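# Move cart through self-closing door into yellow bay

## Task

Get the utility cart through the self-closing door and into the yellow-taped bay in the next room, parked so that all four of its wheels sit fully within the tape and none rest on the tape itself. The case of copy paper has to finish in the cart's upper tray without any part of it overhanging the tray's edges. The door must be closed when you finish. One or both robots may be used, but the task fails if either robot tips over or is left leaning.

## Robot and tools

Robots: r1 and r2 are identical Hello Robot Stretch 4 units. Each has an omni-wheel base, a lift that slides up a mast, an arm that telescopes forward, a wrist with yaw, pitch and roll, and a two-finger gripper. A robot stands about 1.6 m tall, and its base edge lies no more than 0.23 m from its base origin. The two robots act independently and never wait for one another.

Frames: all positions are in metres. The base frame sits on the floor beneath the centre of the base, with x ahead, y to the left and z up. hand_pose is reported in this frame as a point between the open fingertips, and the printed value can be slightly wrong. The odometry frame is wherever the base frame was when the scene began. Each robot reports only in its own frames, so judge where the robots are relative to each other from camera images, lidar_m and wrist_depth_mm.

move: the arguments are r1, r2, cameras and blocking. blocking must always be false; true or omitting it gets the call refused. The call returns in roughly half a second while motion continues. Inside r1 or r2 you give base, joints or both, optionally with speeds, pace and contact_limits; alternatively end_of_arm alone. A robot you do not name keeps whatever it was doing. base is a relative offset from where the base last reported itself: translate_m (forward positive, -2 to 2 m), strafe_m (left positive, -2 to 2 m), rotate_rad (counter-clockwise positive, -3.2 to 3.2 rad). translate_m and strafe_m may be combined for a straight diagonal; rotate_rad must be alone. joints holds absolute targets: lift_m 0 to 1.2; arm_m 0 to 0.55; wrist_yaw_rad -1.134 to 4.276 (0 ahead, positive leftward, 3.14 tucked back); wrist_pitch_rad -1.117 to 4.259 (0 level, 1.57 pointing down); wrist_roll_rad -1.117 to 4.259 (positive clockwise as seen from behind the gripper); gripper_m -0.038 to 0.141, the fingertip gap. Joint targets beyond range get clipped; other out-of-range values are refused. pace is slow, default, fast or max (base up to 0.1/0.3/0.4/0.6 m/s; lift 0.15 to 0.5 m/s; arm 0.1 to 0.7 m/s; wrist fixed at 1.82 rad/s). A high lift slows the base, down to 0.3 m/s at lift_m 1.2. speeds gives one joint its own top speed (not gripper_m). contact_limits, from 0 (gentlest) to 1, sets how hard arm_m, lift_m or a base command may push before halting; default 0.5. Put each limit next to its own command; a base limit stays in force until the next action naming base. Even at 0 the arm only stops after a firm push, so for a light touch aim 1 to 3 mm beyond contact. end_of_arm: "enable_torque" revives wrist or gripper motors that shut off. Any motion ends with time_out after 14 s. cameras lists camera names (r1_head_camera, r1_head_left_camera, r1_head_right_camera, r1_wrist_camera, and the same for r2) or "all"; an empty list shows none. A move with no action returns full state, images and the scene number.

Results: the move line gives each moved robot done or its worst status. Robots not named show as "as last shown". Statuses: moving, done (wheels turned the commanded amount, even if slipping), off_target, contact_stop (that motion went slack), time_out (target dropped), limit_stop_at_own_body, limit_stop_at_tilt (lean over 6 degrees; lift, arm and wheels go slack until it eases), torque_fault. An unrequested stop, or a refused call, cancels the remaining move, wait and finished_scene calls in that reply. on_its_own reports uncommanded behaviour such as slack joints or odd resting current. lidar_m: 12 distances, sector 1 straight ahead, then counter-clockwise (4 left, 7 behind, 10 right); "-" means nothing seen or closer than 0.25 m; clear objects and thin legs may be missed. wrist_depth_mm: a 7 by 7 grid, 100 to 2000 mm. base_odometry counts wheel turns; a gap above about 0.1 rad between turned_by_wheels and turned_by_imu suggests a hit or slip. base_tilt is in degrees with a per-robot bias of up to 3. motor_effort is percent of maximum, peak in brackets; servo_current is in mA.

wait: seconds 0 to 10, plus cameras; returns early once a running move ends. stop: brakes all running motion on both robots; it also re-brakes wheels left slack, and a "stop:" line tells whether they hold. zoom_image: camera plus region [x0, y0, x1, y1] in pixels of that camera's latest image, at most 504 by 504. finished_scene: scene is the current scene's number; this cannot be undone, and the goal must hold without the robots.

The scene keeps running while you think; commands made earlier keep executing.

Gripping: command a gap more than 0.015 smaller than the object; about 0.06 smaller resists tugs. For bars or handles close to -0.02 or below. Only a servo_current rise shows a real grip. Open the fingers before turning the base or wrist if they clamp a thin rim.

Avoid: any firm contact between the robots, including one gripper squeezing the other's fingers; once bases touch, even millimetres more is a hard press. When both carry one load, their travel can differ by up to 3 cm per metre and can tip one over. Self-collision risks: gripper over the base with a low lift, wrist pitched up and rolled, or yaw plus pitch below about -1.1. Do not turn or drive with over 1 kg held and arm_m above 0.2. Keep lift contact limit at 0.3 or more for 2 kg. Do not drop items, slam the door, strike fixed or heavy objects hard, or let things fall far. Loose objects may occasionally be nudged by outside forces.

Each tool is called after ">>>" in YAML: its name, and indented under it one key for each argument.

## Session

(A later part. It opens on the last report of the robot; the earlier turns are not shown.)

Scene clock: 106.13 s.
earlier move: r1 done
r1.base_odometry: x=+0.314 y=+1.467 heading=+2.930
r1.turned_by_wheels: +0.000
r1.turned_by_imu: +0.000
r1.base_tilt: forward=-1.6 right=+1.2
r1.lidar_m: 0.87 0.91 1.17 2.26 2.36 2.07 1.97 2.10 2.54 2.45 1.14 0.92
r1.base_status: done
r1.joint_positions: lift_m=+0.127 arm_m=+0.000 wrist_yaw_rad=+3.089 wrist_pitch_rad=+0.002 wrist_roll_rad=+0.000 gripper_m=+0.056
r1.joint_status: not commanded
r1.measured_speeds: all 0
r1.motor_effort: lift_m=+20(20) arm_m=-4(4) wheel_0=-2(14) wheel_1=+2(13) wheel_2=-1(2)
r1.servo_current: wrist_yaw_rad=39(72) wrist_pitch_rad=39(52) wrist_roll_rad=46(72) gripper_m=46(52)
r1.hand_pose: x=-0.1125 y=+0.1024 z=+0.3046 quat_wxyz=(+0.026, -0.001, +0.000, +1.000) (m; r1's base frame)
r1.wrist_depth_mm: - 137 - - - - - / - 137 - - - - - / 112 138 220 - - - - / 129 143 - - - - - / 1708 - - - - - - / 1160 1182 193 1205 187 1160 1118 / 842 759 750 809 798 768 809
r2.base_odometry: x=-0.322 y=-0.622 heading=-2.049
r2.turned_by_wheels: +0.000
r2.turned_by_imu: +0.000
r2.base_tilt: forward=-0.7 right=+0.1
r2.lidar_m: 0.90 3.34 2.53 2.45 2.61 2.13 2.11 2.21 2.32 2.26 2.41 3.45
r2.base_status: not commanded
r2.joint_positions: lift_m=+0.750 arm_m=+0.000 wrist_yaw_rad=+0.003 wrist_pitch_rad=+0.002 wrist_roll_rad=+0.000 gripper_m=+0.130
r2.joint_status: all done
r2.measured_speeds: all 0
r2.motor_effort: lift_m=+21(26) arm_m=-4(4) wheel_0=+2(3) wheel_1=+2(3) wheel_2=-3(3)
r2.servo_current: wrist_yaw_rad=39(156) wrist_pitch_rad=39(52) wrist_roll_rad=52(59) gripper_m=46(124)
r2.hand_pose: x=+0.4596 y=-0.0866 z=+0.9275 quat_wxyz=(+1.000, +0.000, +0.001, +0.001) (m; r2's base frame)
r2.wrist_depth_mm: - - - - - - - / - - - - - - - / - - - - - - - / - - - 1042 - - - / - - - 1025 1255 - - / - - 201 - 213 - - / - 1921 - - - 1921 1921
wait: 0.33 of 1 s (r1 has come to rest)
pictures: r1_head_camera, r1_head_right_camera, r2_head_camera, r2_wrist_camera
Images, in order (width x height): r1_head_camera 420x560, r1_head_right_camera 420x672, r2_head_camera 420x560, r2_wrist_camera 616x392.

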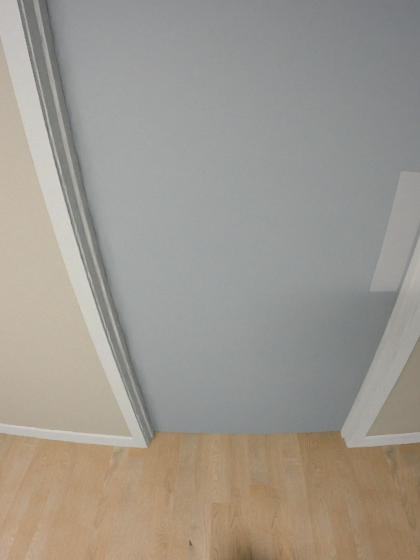

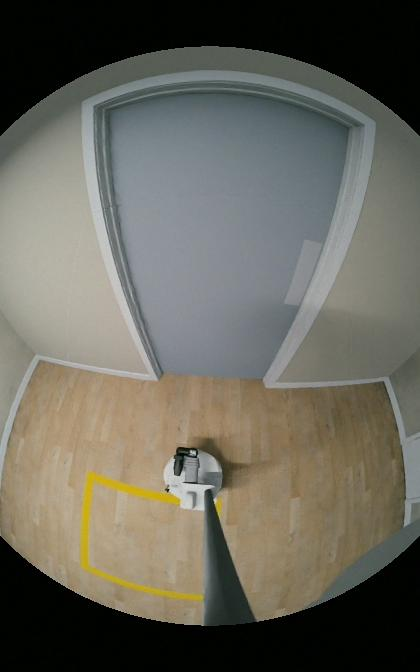

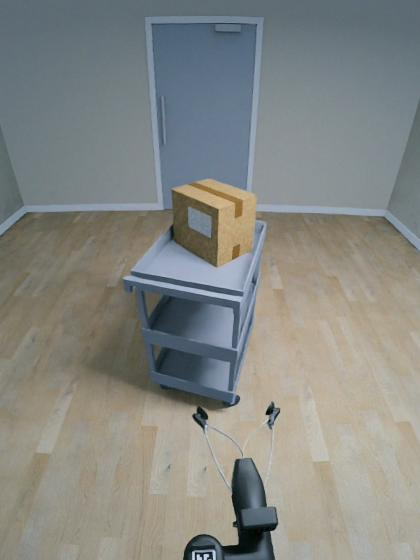

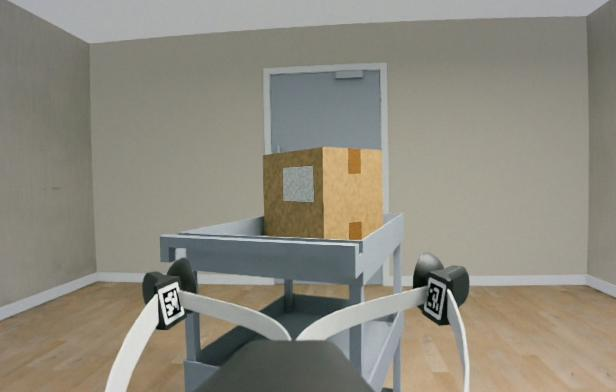

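>>> zoom_image:
  camera: "r2_wrist_camera"
  region: [140, 140, 420, 320]

>>> zoom_image:
  camera: "r2_head_camera"
  region: [110, 170, 280, 420]

>>> move:
  r1: {"base":{"strafe_m":-0.13},"pace":"fast"}
  blocking: false

Scaled by 1.800.

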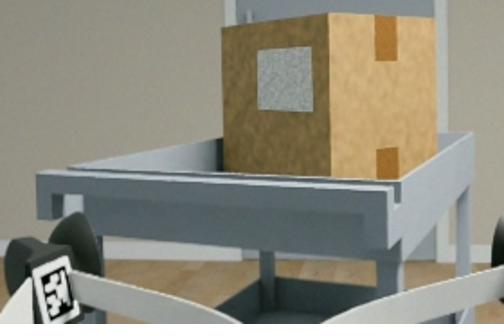

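Scaled by 2.016 from the camera's 420x560 image, which has a finer 1200x1600 frame.

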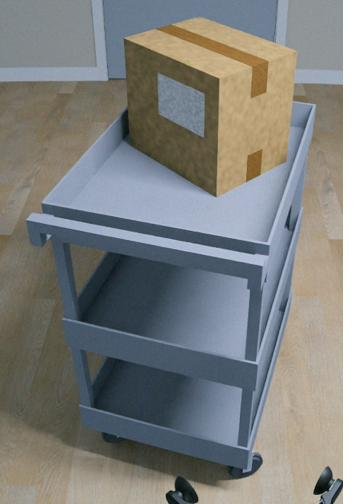

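Scene clock: 114.33 s.
move: r1 moving
r1.base_odometry: x=+0.326 y=+1.523 heading=+2.930
r1.turned_by_wheels: +0.000
r1.turned_by_imu: -0.001
r1.base_tilt: forward=-1.6 right=+1.3
r1.lidar_m: 0.88 0.93 1.20 2.32 2.42 2.03 1.96 2.07 2.49 2.39 1.16 0.91
r1.base_status: strafe_m moving
r1.joint_positions: lift_m=+0.127 arm_m=+0.000 wrist_yaw_rad=+3.089 wrist_pitch_rad=+0.002 wrist_roll_rad=+0.000 gripper_m=+0.056
r1.joint_status: not commanded
r1.measured_speeds: translate_m=+0.001 strafe_m=-0.225 rotate_rad=-0.007 lift_m=+0.000 arm_m=+0.000 wrist_yaw_rad=+0.000 wrist_pitch_rad=+0.000 wrist_roll_rad=+0.000
r1.motor_effort: lift_m=+20(20) arm_m=-4(4) wheel_0=+12(13) wheel_1=-12(12) wheel_2=-1(1)
r1.servo_current: wrist_yaw_rad=46(65) wrist_pitch_rad=39(46) wrist_roll_rad=59(59) gripper_m=46(46)
r1.hand_pose: x=-0.1125 y=+0.1024 z=+0.3046 quat_wxyz=(+0.026, -0.001, +0.000, +1.000) (m; r1's base frame)
r1.wrist_depth_mm: 136 139 - - - - - / 113 139 - - - - - / 117 140 272 - - - - / 137 161 - - - - - / 1921 - - - - - - / 1182 1205 193 1205 188 1182 1160 / 854 750 759 809 788 798 820
r2: as last shown
r2.base_tilt: forward=-0.7 right=+0.0
r2.lidar_m: 0.90 3.35 2.55 2.46 2.63 2.17 2.11 2.23 2.31 2.25 2.42 3.49
r2.motor_effort: lift_m=+21(21) arm_m=-4(4) wheel_0=+2(3) wheel_1=+2(2) wheel_2=-3(3)
r2.servo_current: wrist_yaw_rad=39(52) wrist_pitch_rad=46(46) wrist_roll_rad=46(52) gripper_m=59(59)
r2.wrist_depth_mm: - - - - - - - / - - - - - - - / - - - - - - - / - - - 1042 - - - / - - - 1025 1281 - - / - - 200 - 213 - - / - 1921 - - - 1921 1983
pictures: none

>>> move:
  r2: {"base":{"rotate_rad":-0.27},"joints":{"lift_m":0.69,"wrist_roll_rad":1.57},"pace":"default"}
  blocking: false

>>> wait:
  seconds: 1.5

>>> move:
  r2: {"base":{"strafe_m":0.34},"pace":"default"}
  blocking: false

>>> wait:
  seconds: 3
  cameras: ["r2_head_camera","r2_wrist_camera","r1_head_right_camera"]

Scene clock: 151.40 s.
earlier move: r1 done
move: r2 moving
r1.base_odometry: x=+0.341 y=+1.594 heading=+2.930
r1.turned_by_wheels: +0.000
r1.turned_by_imu: -0.001
r1.base_tilt: forward=-1.6 right=+1.3
r1.lidar_m: 0.88 0.93 1.20 2.38 2.48 2.04 1.96 2.08 2.40 2.29 1.15 0.90
r1.base_status: done
r1.joint_positions: lift_m=+0.127 arm_m=+0.000 wrist_yaw_rad=+3.089 wrist_pitch_rad=+0.002 wrist_roll_rad=+0.000 gripper_m=+0.056
r1.joint_status: not commanded
r1.measured_speeds: all 0
r1.motor_effort: lift_m=+20(20) arm_m=-4(4) wheel_0=-2(3) wheel_1=+1(2) wheel_2=+0(0)
r1.servo_current: wrist_yaw_rad=52(65) wrist_pitch_rad=39(46) wrist_roll_rad=52(59) gripper_m=39(46)
r1.hand_pose: x=-0.1125 y=+0.1024 z=+0.3046 quat_wxyz=(+0.026, -0.001, +0.000, +1.000) (m; r1's base frame)
r1.wrist_depth_mm: - 137 - - - - - / - 137 - - - - - / 110 138 219 - - - - / 124 139 - - - - - / 1708 - - - - - - / 1160 1205 193 1205 187 1160 1118 / 842 750 715 788 788 778 831
r2.base_odometry: x=-0.322 y=-0.622 heading=-2.264
r2.turned_by_wheels: -0.216
r2.turned_by_imu: -0.209
r2.base_tilt: forward=-0.7 right=+0.1
r2.lidar_m: 0.92 0.97 2.73 2.43 2.49 2.33 2.10 2.12 2.49 2.26 2.27 2.82
r2.base_status: rotate_rad moving
r2.joint_positions: lift_m=+0.713 arm_m=+0.000 wrist_yaw_rad=+0.003 wrist_pitch_rad=+0.002 wrist_roll_rad=+0.589 gripper_m=+0.130
r2.joint_status: lift_m moving; wrist_roll_rad moving
r2.measured_speeds: translate_m=+0.000 strafe_m=-0.001 rotate_rad=-0.496 lift_m=-0.124 arm_m=+0.000 wrist_yaw_rad=+0.000 wrist_pitch_rad=+0.000 wrist_roll_rad=+1.820
r2.motor_effort: lift_m=+15(20) arm_m=-4(4) wheel_0=+2(10) wheel_1=+5(10) wheel_2=+5(11)
r2.servo_current: wrist_yaw_rad=46(52) wrist_pitch_rad=39(46) wrist_roll_rad=52(98) gripper_m=52(52)
r2.hand_pose: x=+0.4595 y=-0.0867 z=+0.8911 quat_wxyz=(+0.957, +0.290, +0.001, +0.001) (m; r2's base frame)
r2.wrist_depth_mm: - - - - - - - / - - - - - - - / - - - - - - - / - - 1078 - - - - / - - 1042 1336 - - 1756 / - - 200 750 213 1537 1366 / - - - - 1708 1430 1160
pictures: none

Scene clock: 152.40 s.
earlier move: r2 done
r1.base_odometry: x=+0.341 y=+1.594 heading=+2.930
r1.turned_by_wheels: +0.000
r1.turned_by_imu: +0.000
r1.base_tilt: forward=-1.6 right=+1.2
r1.lidar_m: 0.87 0.92 1.17 2.39 2.52 2.05 1.96 2.09 2.41 2.32 1.14 0.91
r1.base_status: done
r1.joint_positions: lift_m=+0.127 arm_m=+0.000 wrist_yaw_rad=+3.089 wrist_pitch_rad=+0.002 wrist_roll_rad=+0.000 gripper_m=+0.056
r1.joint_status: not commanded
r1.measured_speeds: all 0
r1.motor_effort: lift_m=+20(20) arm_m=-4(4) wheel_0=-2(3) wheel_1=+1(2) wheel_2=+0(0)
r1.servo_current: wrist_yaw_rad=59(65) wrist_pitch_rad=46(52) wrist_roll_rad=52(78) gripper_m=39(46)
r1.hand_pose: x=-0.1125 y=+0.1024 z=+0.3046 quat_wxyz=(+0.026, -0.001, +0.000, +1.000) (m; r1's base frame)
r1.wrist_depth_mm: - 137 - - - - - / - 137 - - - - - / 110 138 219 - - - - / 125 139 - - - - - / 1708 - - - - - - / 1182 1205 193 1205 187 1138 1138 / 854 759 715 798 778 778 831
r2.base_odometry: x=-0.322 y=-0.622 heading=-2.318
r2.turned_by_wheels: -0.053
r2.turned_by_imu: -0.052
r2.base_tilt: forward=-0.7 right=+0.0
r2.lidar_m: 0.91 0.95 2.81 2.43 2.48 2.38 2.10 2.13 2.52 2.29 2.26 2.73
r2.base_status: done
r2.joint_positions: lift_m=+0.690 arm_m=+0.000 wrist_yaw_rad=+0.003 wrist_pitch_rad=+0.002 wrist_roll_rad=+1.568 gripper_m=+0.130
r2.joint_status: all done
r2.measured_speeds: all 0
r2.motor_effort: lift_m=+14(20) arm_m=-4(4) wheel_0=+3(10) wheel_1=+3(10) wheel_2=+4(11)
r2.servo_current: wrist_yaw_rad=52(59) wrist_pitch_rad=39(46) wrist_roll_rad=39(104) gripper_m=52(59)
r2.hand_pose: x=+0.4595 y=-0.0867 z=+0.8681 quat_wxyz=(+0.708, +0.706, +0.001, +0.000) (m; r2's base frame)
r2.wrist_depth_mm: - - - - - 1708 1182 / - - - - - 1756 1182 / - - - - - 1756 1229 / - - - - - 1708 1205 / - - - - - 1464 1160 / - - 216 741 195 759 - / - - - - - 750 -
wait: 1.00 of 1.5 s (r2 has come to rest)
pictures: none

Scene clock: 152.90 s.
move: r2 moving
r1: as last shown
r1.base_tilt: forward=-1.6 right=+1.3
r1.lidar_m: 0.87 0.92 1.21 2.39 2.51 2.06 1.96 2.08 2.43 2.34 1.11 0.92
r1.servo_current: wrist_yaw_rad=39(59) wrist_pitch_rad=46(46) wrist_roll_rad=52(52) gripper_m=39(46)
r1.wrist_depth_mm: - 137 - - - - - / - 138 - - - - - / 110 138 218 - - - - / 125 139 - - - - - / 1661 - - - - - - / 1205 1205 193 1205 188 1160 1138 / 842 759 699 798 798 778 831
r2.base_odometry: x=-0.295 y=-0.646 heading=-2.318
r2.turned_by_wheels: +0.000
r2.turned_by_imu: +0.000
r2.base_tilt: forward=-0.7 right=+0.1
r2.lidar_m: 0.91 0.96 2.78 2.40 2.43 2.39 2.11 2.14 2.57 2.30 2.29 2.79
r2.base_status: strafe_m moving
r2.joint_positions: lift_m=+0.690 arm_m=+0.000 wrist_yaw_rad=+0.003 wrist_pitch_rad=+0.002 wrist_roll_rad=+1.568 gripper_m=+0.130
r2.joint_status: not commanded
r2.measured_speeds: translate_m=+0.000 strafe_m=+0.139 rotate_rad=+0.001 lift_m=+0.000 arm_m=+0.000 wrist_yaw_rad=+0.000 wrist_pitch_rad=+0.000 wrist_roll_rad=+0.000
r2.motor_effort: lift_m=+14(14) arm_m=-4(4) wheel_0=-9(12) wheel_1=+11(12) wheel_2=+0(3)
r2.servo_current: wrist_yaw_rad=46(52) wrist_pitch_rad=46(46) wrist_roll_rad=46(59) gripper_m=52(59)
r2.hand_pose: x=+0.4595 y=-0.0867 z=+0.8681 quat_wxyz=(+0.708, +0.706, +0.001, +0.000) (m; r2's base frame)
r2.wrist_depth_mm: - - - - - 1708 1182 / - - - - - 1708 1205 / - - - - - 1708 1182 / - - - - - 1756 1205 / - - - - - 1366 1118 / - - 217 750 193 - - / - - - - - 750 -
pictures: none

Scene clock: 154.87 s.
earlier move: r2 done
r1.base_odometry: x=+0.341 y=+1.594 heading=+2.930
r1.turned_by_wheels: +0.000
r1.turned_by_imu: +0.000
r1.base_tilt: forward=-1.6 right=+1.3
r1.lidar_m: 0.88 0.93 1.19 2.39 2.48 2.03 1.96 2.11 2.41 2.32 1.16 0.91
r1.base_status: not commanded
r1.joint_positions: lift_m=+0.127 arm_m=+0.000 wrist_yaw_rad=+3.089 wrist_pitch_rad=+0.002 wrist_roll_rad=+0.000 gripper_m=+0.056
r1.joint_status: not commanded
r1.measured_speeds: all 0
r1.motor_effort: lift_m=+20(20) arm_m=-4(4) wheel_0=-2(3) wheel_1=+1(2) wheel_2=+0(0)
r1.servo_current: wrist_yaw_rad=52(65) wrist_pitch_rad=39(46) wrist_roll_rad=46(65) gripper_m=46(52)
r1.hand_pose: x=-0.1125 y=+0.1024 z=+0.3046 quat_wxyz=(+0.026, -0.001, +0.000, +1.000) (m; r1's base frame)
r1.wrist_depth_mm: - 137 - - - - - / - 137 - - - - - / 110 138 219 - - - - / 124 139 - - - - - / 1708 - - - - - - / 1182 1229 193 1182 189 1138 1118 / 831 759 707 798 788 788 798
r2.base_odometry: x=-0.072 y=-0.853 heading=-2.318
r2.turned_by_wheels: +0.000
r2.turned_by_imu: +0.000
r2.base_tilt: forward=-0.7 right=+0.1
r2.lidar_m: 0.90 3.59 2.42 2.12 2.11 2.48 2.15 2.18 2.60 2.58 2.62 0.98
r2.base_status: done
r2.joint_positions: lift_m=+0.690 arm_m=+0.000 wrist_yaw_rad=+0.003 wrist_pitch_rad=+0.002 wrist_roll_rad=+1.568 gripper_m=+0.130
r2.joint_status: not commanded
r2.measured_speeds: all 0
r2.motor_effort: lift_m=+15(15) arm_m=-4(4) wheel_0=-1(13) wheel_1=+1(13) wheel_2=+0(3)
r2.servo_current: wrist_yaw_rad=52(65) wrist_pitch_rad=39(52) wrist_roll_rad=39(59) gripper_m=52(59)
r2.hand_pose: x=+0.4595 y=-0.0867 z=+0.8680 quat_wxyz=(+0.708, +0.706, +0.001, +0.000) (m; r2's base frame)
r2.wrist_depth_mm: - - - - - 1756 1182 / - - - - - 1708 1205 / - - - - - 1537 1229 / - - - 976 - 741 - / - - - 1025 - 750 - / - - 217 759 195 768 - / - - - - - 1756 1205
wait: 1.97 of 3 s (r2 has come to rest)
pictures: r1_head_right_camera, r2_head_camera, r2_wrist_camera
Images, in order (width x height): r1_head_right_camera 420x672, r2_head_camera 420x560, r2_wrist_camera 616x392.

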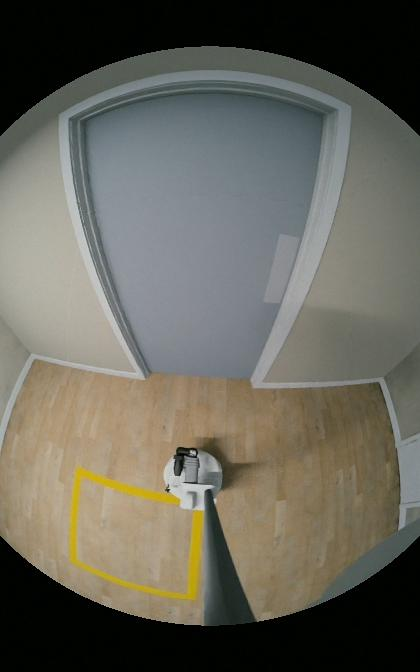

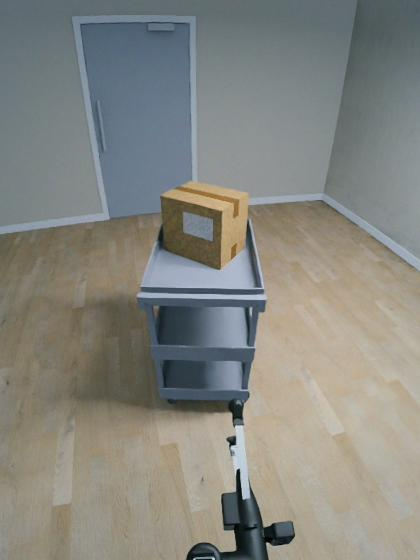

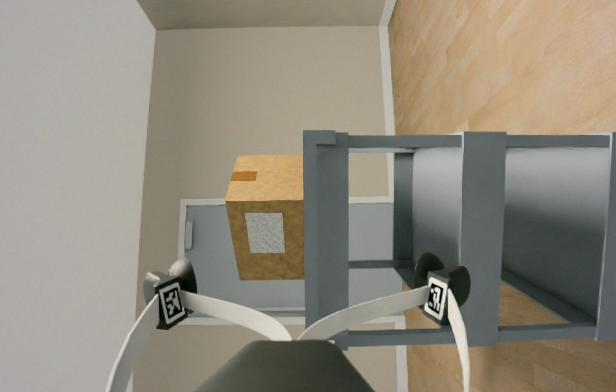

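>>> zoom_image:
  camera: "r2_wrist_camera"
  region: [270, 110, 490, 370]

>>> zoom_image:
  camera: "r2_head_camera"
  region: [120, 170, 290, 340]

>>> move:
  r2: {"base":{"strafe_m":0.1}}
  blocking: false

Scaled by 1.938.

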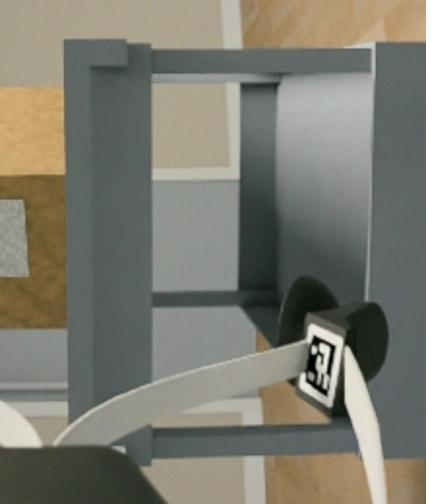

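Scaled by 2.965 from the camera's 420x560 image, which has a finer 1200x1600 frame.

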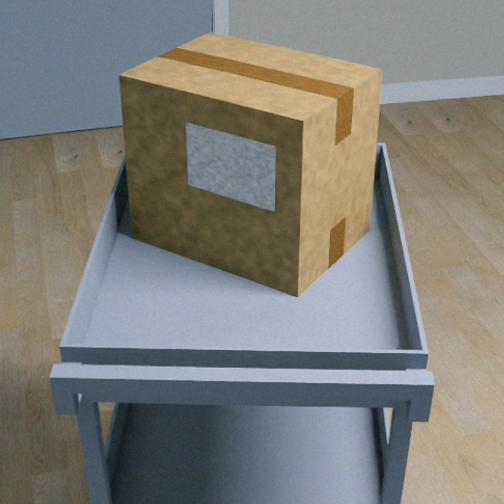

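Scene clock: 167.90 s.
move: r2 moving
r1: as last shown
r1.lidar_m: 0.87 0.90 1.19 2.39 2.52 2.06 1.98 2.09 2.39 2.33 1.13 0.90
r1.servo_current: wrist_yaw_rad=46(59) wrist_pitch_rad=46(46) wrist_roll_rad=26(59) gripper_m=39(46)
r1.wrist_depth_mm: - 137 - - - - - / - 137 - - - - - / 110 138 220 - - - - / 125 140 - - - - - / 1661 - - - - - - / 1182 1205 194 1182 188 1138 1138 / 842 750 707 788 788 778 820
r2.base_odometry: x=-0.046 y=-0.877 heading=-2.318
r2.turned_by_wheels: +0.000
r2.turned_by_imu: +0.001
r2.base_tilt: forward=-0.7 right=+0.1
r2.lidar_m: 0.92 3.58 2.39 2.08 2.05 2.47 2.16 2.18 2.62 2.64 2.65 0.93
r2.base_status: strafe_m moving
r2.joint_positions: lift_m=+0.690 arm_m=+0.000 wrist_yaw_rad=+0.003 wrist_pitch_rad=+0.002 wrist_roll_rad=+1.568 gripper_m=+0.130
r2.joint_status: not commanded
r2.measured_speeds: translate_m=+0.001 strafe_m=+0.141 rotate_rad=-0.004 lift_m=+0.000 arm_m=+0.000 wrist_yaw_rad=+0.000 wrist_pitch_rad=+0.000 wrist_roll_rad=+0.000
r2.motor_effort: lift_m=+15(15) arm_m=-4(4) wheel_0=-9(13) wheel_1=+10(12) wheel_2=+0(2)
r2.servo_current: wrist_yaw_rad=52(52) wrist_pitch_rad=39(46) wrist_roll_rad=39(59) gripper_m=52(59)
r2.hand_pose: x=+0.4595 y=-0.0867 z=+0.8680 quat_wxyz=(+0.708, +0.706, +0.001, +0.000) (m; r2's base frame)
r2.wrist_depth_mm: - - - - - 1661 1182 / - - - - - 1708 1182 / - - - 1118 - 741 - / - - - 976 - 750 - / - - - 1042 - 759 - / - - 218 768 195 768 1281 / - - - - - 1921 1205
pictures: none

>>> wait:
  seconds: 0.7

>>> move:
  r2: {"base":{"translate_m":0.4},"contact_limits":{"translate_m":0.2}}
  blocking: false

>>> wait:
  seconds: 4
  cameras: ["r2_head_camera","r2_wrist_camera"]

Scene clock: 175.63 s.
earlier move: r2 done
r1.base_odometry: x=+0.341 y=+1.594 heading=+2.930
r1.turned_by_wheels: +0.000
r1.turned_by_imu: +0.000
r1.base_tilt: forward=-1.6 right=+1.3
r1.lidar_m: 0.87 0.91 1.16 2.39 2.53 2.05 1.97 2.06 2.42 2.32 1.14 0.91
r1.base_status: not commanded
r1.joint_positions: lift_m=+0.127 arm_m=+0.000 wrist_yaw_rad=+3.089 wrist_pitch_rad=+0.002 wrist_roll_rad=+0.000 gripper_m=+0.056
r1.joint_status: not commanded
r1.measured_speeds: all 0
r1.motor_effort: lift_m=+20(20) arm_m=-4(4) wheel_0=-2(3) wheel_1=+1(2) wheel_2=+0(0)
r1.servo_current: wrist_yaw_rad=46(72) wrist_pitch_rad=39(46) wrist_roll_rad=33(72) gripper_m=39(52)
r1.hand_pose: x=-0.1125 y=+0.1024 z=+0.3046 quat_wxyz=(+0.026, -0.001, +0.000, +1.000) (m; r1's base frame)
r1.wrist_depth_mm: - 137 - - - - - / - 138 - - - - - / 110 138 219 - - - - / 125 140 - - - - - / 1708 - - - - - - / 1182 1229 193 1160 188 1160 1118 / 831 759 707 798 798 768 820
r2.base_odometry: x=+0.001 y=-0.920 heading=-2.318
r2.turned_by_wheels: +0.000
r2.turned_by_imu: +0.000
r2.base_tilt: forward=-0.7 right=+0.1
r2.lidar_m: 0.90 3.62 2.31 2.02 2.04 2.48 2.19 2.18 2.63 2.70 2.72 0.96
r2.base_status: done
r2.joint_positions: lift_m=+0.690 arm_m=+0.000 wrist_yaw_rad=+0.003 wrist_pitch_rad=+0.002 wrist_roll_rad=+1.568 gripper_m=+0.130
r2.joint_status: not commanded
r2.measured_speeds: all 0
r2.motor_effort: lift_m=+15(15) arm_m=-4(4) wheel_0=-2(13) wheel_1=+3(12) wheel_2=+0(2)
r2.servo_current: wrist_yaw_rad=59(65) wrist_pitch_rad=46(46) wrist_roll_rad=46(65) gripper_m=46(59)
r2.hand_pose: x=+0.4595 y=-0.0867 z=+0.8680 quat_wxyz=(+0.708, +0.706, +0.001, +0.000) (m; r2's base frame)
r2.wrist_depth_mm: - - - - - 1708 1182 / - - - - - 1397 1182 / - - - 946 - 741 - / - - - 976 - 750 - / - - - 759 - 768 - / - - 217 759 195 1430 1229 / - - - - - 1863 1182
wait: 0.00 of 0.7 s (r2 has come to rest)
pictures: none

Scene clock: 176.13 s.
move: r2 moving
r1: as last shown
r1.lidar_m: 0.85 0.93 1.20 2.39 2.52 2.04 1.96 2.09 2.43 2.32 1.14 0.91
r1.motor_effort: lift_m=+20(20) arm_m=-4(4) wheel_0=-2(2) wheel_1=+1(1) wheel_2=+0(0)
r1.servo_current: wrist_yaw_rad=39(59) wrist_pitch_rad=46(46) wrist_roll_rad=39(52) gripper_m=39(52)
r1.wrist_depth_mm: - 137 - - - - - / - 138 - - - - - / 110 138 219 - - - - / 125 139 - - - - - / 1708 - - - - - - / 1205 1182 193 1160 187 1160 1160 / 854 750 707 788 778 768 809
r2.base_odometry: x=-0.020 y=-0.943 heading=-2.318
r2.turned_by_wheels: +0.000
r2.turned_by_imu: +0.000
r2.base_tilt: forward=-0.7 right=+0.1
r2.lidar_m: 0.87 3.58 2.33 2.01 2.00 2.47 2.22 2.23 2.70 2.69 2.70 0.90
r2.base_status: translate_m moving
r2.joint_positions: lift_m=+0.690 arm_m=+0.000 wrist_yaw_rad=+0.003 wrist_pitch_rad=+0.002 wrist_roll_rad=+1.568 gripper_m=+0.130
r2.joint_status: not commanded
r2.measured_speeds: translate_m=+0.121 strafe_m=-0.001 rotate_rad=-0.003 lift_m=+0.000 arm_m=+0.000 wrist_yaw_rad=+0.000 wrist_pitch_rad=+0.000 wrist_roll_rad=+0.000
r2.motor_effort: lift_m=+15(15) arm_m=-4(4) wheel_0=+8(9) wheel_1=+8(8) wheel_2=-12(13)
r2.servo_current: wrist_yaw_rad=52(59) wrist_pitch_rad=39(46) wrist_roll_rad=59(59) gripper_m=46(59)
r2.contact_limits: translate_m 0.2
r2.hand_pose: x=+0.4595 y=-0.0867 z=+0.8680 quat_wxyz=(+0.708, +0.706, +0.001, +0.000) (m; r2's base frame)
r2.wrist_depth_mm: - - - - - 1661 1182 / - - - - - 1430 1205 / - - - 946 - 715 - / - - - 946 - 732 - / - - - 1078 - 732 - / - - 217 741 213 1397 1182 / - - - - - 1863 1182
pictures: none

Scene clock: 178.47 s.
earlier move: r2 done
r1.base_odometry: x=+0.341 y=+1.594 heading=+2.930
r1.turned_by_wheels: +0.000
r1.turned_by_imu: +0.000
r1.base_tilt: forward=-1.6 right=+1.3
r1.lidar_m: 0.88 0.93 1.17 2.39 2.51 2.04 1.97 2.11 2.41 2.32 1.16 0.89
r1.base_status: not commanded
r1.joint_positions: lift_m=+0.127 arm_m=+0.000 wrist_yaw_rad=+3.089 wrist_pitch_rad=+0.002 wrist_roll_rad=+0.000 gripper_m=+0.056
r1.joint_status: not commanded
r1.measured_speeds: all 0
r1.motor_effort: lift_m=+20(20) arm_m=-4(4) wheel_0=-2(3) wheel_1=+1(2) wheel_2=+0(0)
r1.servo_current: wrist_yaw_rad=65(65) wrist_pitch_rad=39(52) wrist_roll_rad=33(72) gripper_m=33(52)
r1.hand_pose: x=-0.1125 y=+0.1024 z=+0.3046 quat_wxyz=(+0.026, -0.001, +0.000, +1.000) (m; r1's base frame)
r1.wrist_depth_mm: - 137 - - - - - / - 137 - - - - - / 110 138 219 - - - - / 124 139 - - - - - / 1708 - - - - - - / 1182 1205 193 1205 187 1160 1118 / 854 759 715 809 788 778 820
r2.base_odometry: x=-0.270 y=-1.214 heading=-2.318
r2.turned_by_wheels: +0.000
r2.turned_by_imu: +0.001
r2.base_tilt: forward=-0.7 right=+0.1
r2.lidar_m: 0.51 3.17 2.40 2.14 2.13 2.58 2.59 2.59 2.98 2.59 2.63 0.54
r2.base_status: done
r2.joint_positions: lift_m=+0.690 arm_m=+0.000 wrist_yaw_rad=+0.003 wrist_pitch_rad=+0.002 wrist_roll_rad=+1.568 gripper_m=+0.130
r2.joint_status: not commanded
r2.measured_speeds: all 0
r2.motor_effort: lift_m=+15(15) arm_m=-4(4) wheel_0=+2(10) wheel_1=+2(9) wheel_2=-4(14)
r2.servo_current: wrist_yaw_rad=52(65) wrist_pitch_rad=39(52) wrist_roll_rad=46(59) gripper_m=46(59)
r2.contact_limits: translate_m 0.2
r2.hand_pose: x=+0.4595 y=-0.0867 z=+0.8680 quat_wxyz=(+0.708, +0.706, +0.001, +0.000) (m; r2's base frame)
r2.wrist_depth_mm: - - - 340 340 1708 - / - - - 345 342 866 - / - - 585 574 351 946 - / - - 615 597 355 960 - / - - 699 661 362 - - / - - 218 303 213 - - / - - - - - 1863 488
wait: 2.33 of 4 s (r2 has come to rest)
pictures: r2_head_camera, r2_wrist_camera
Images, in order (width x height): r2_head_camera 420x560, r2_wrist_camera 616x392.

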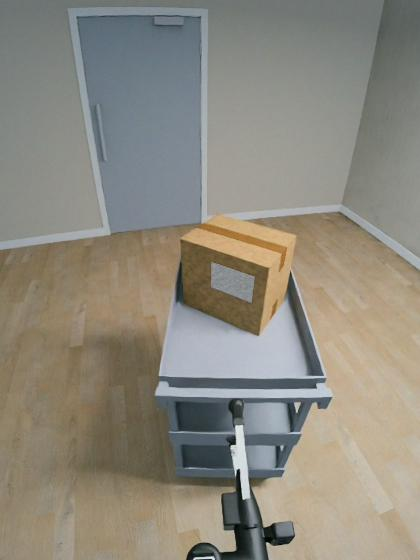

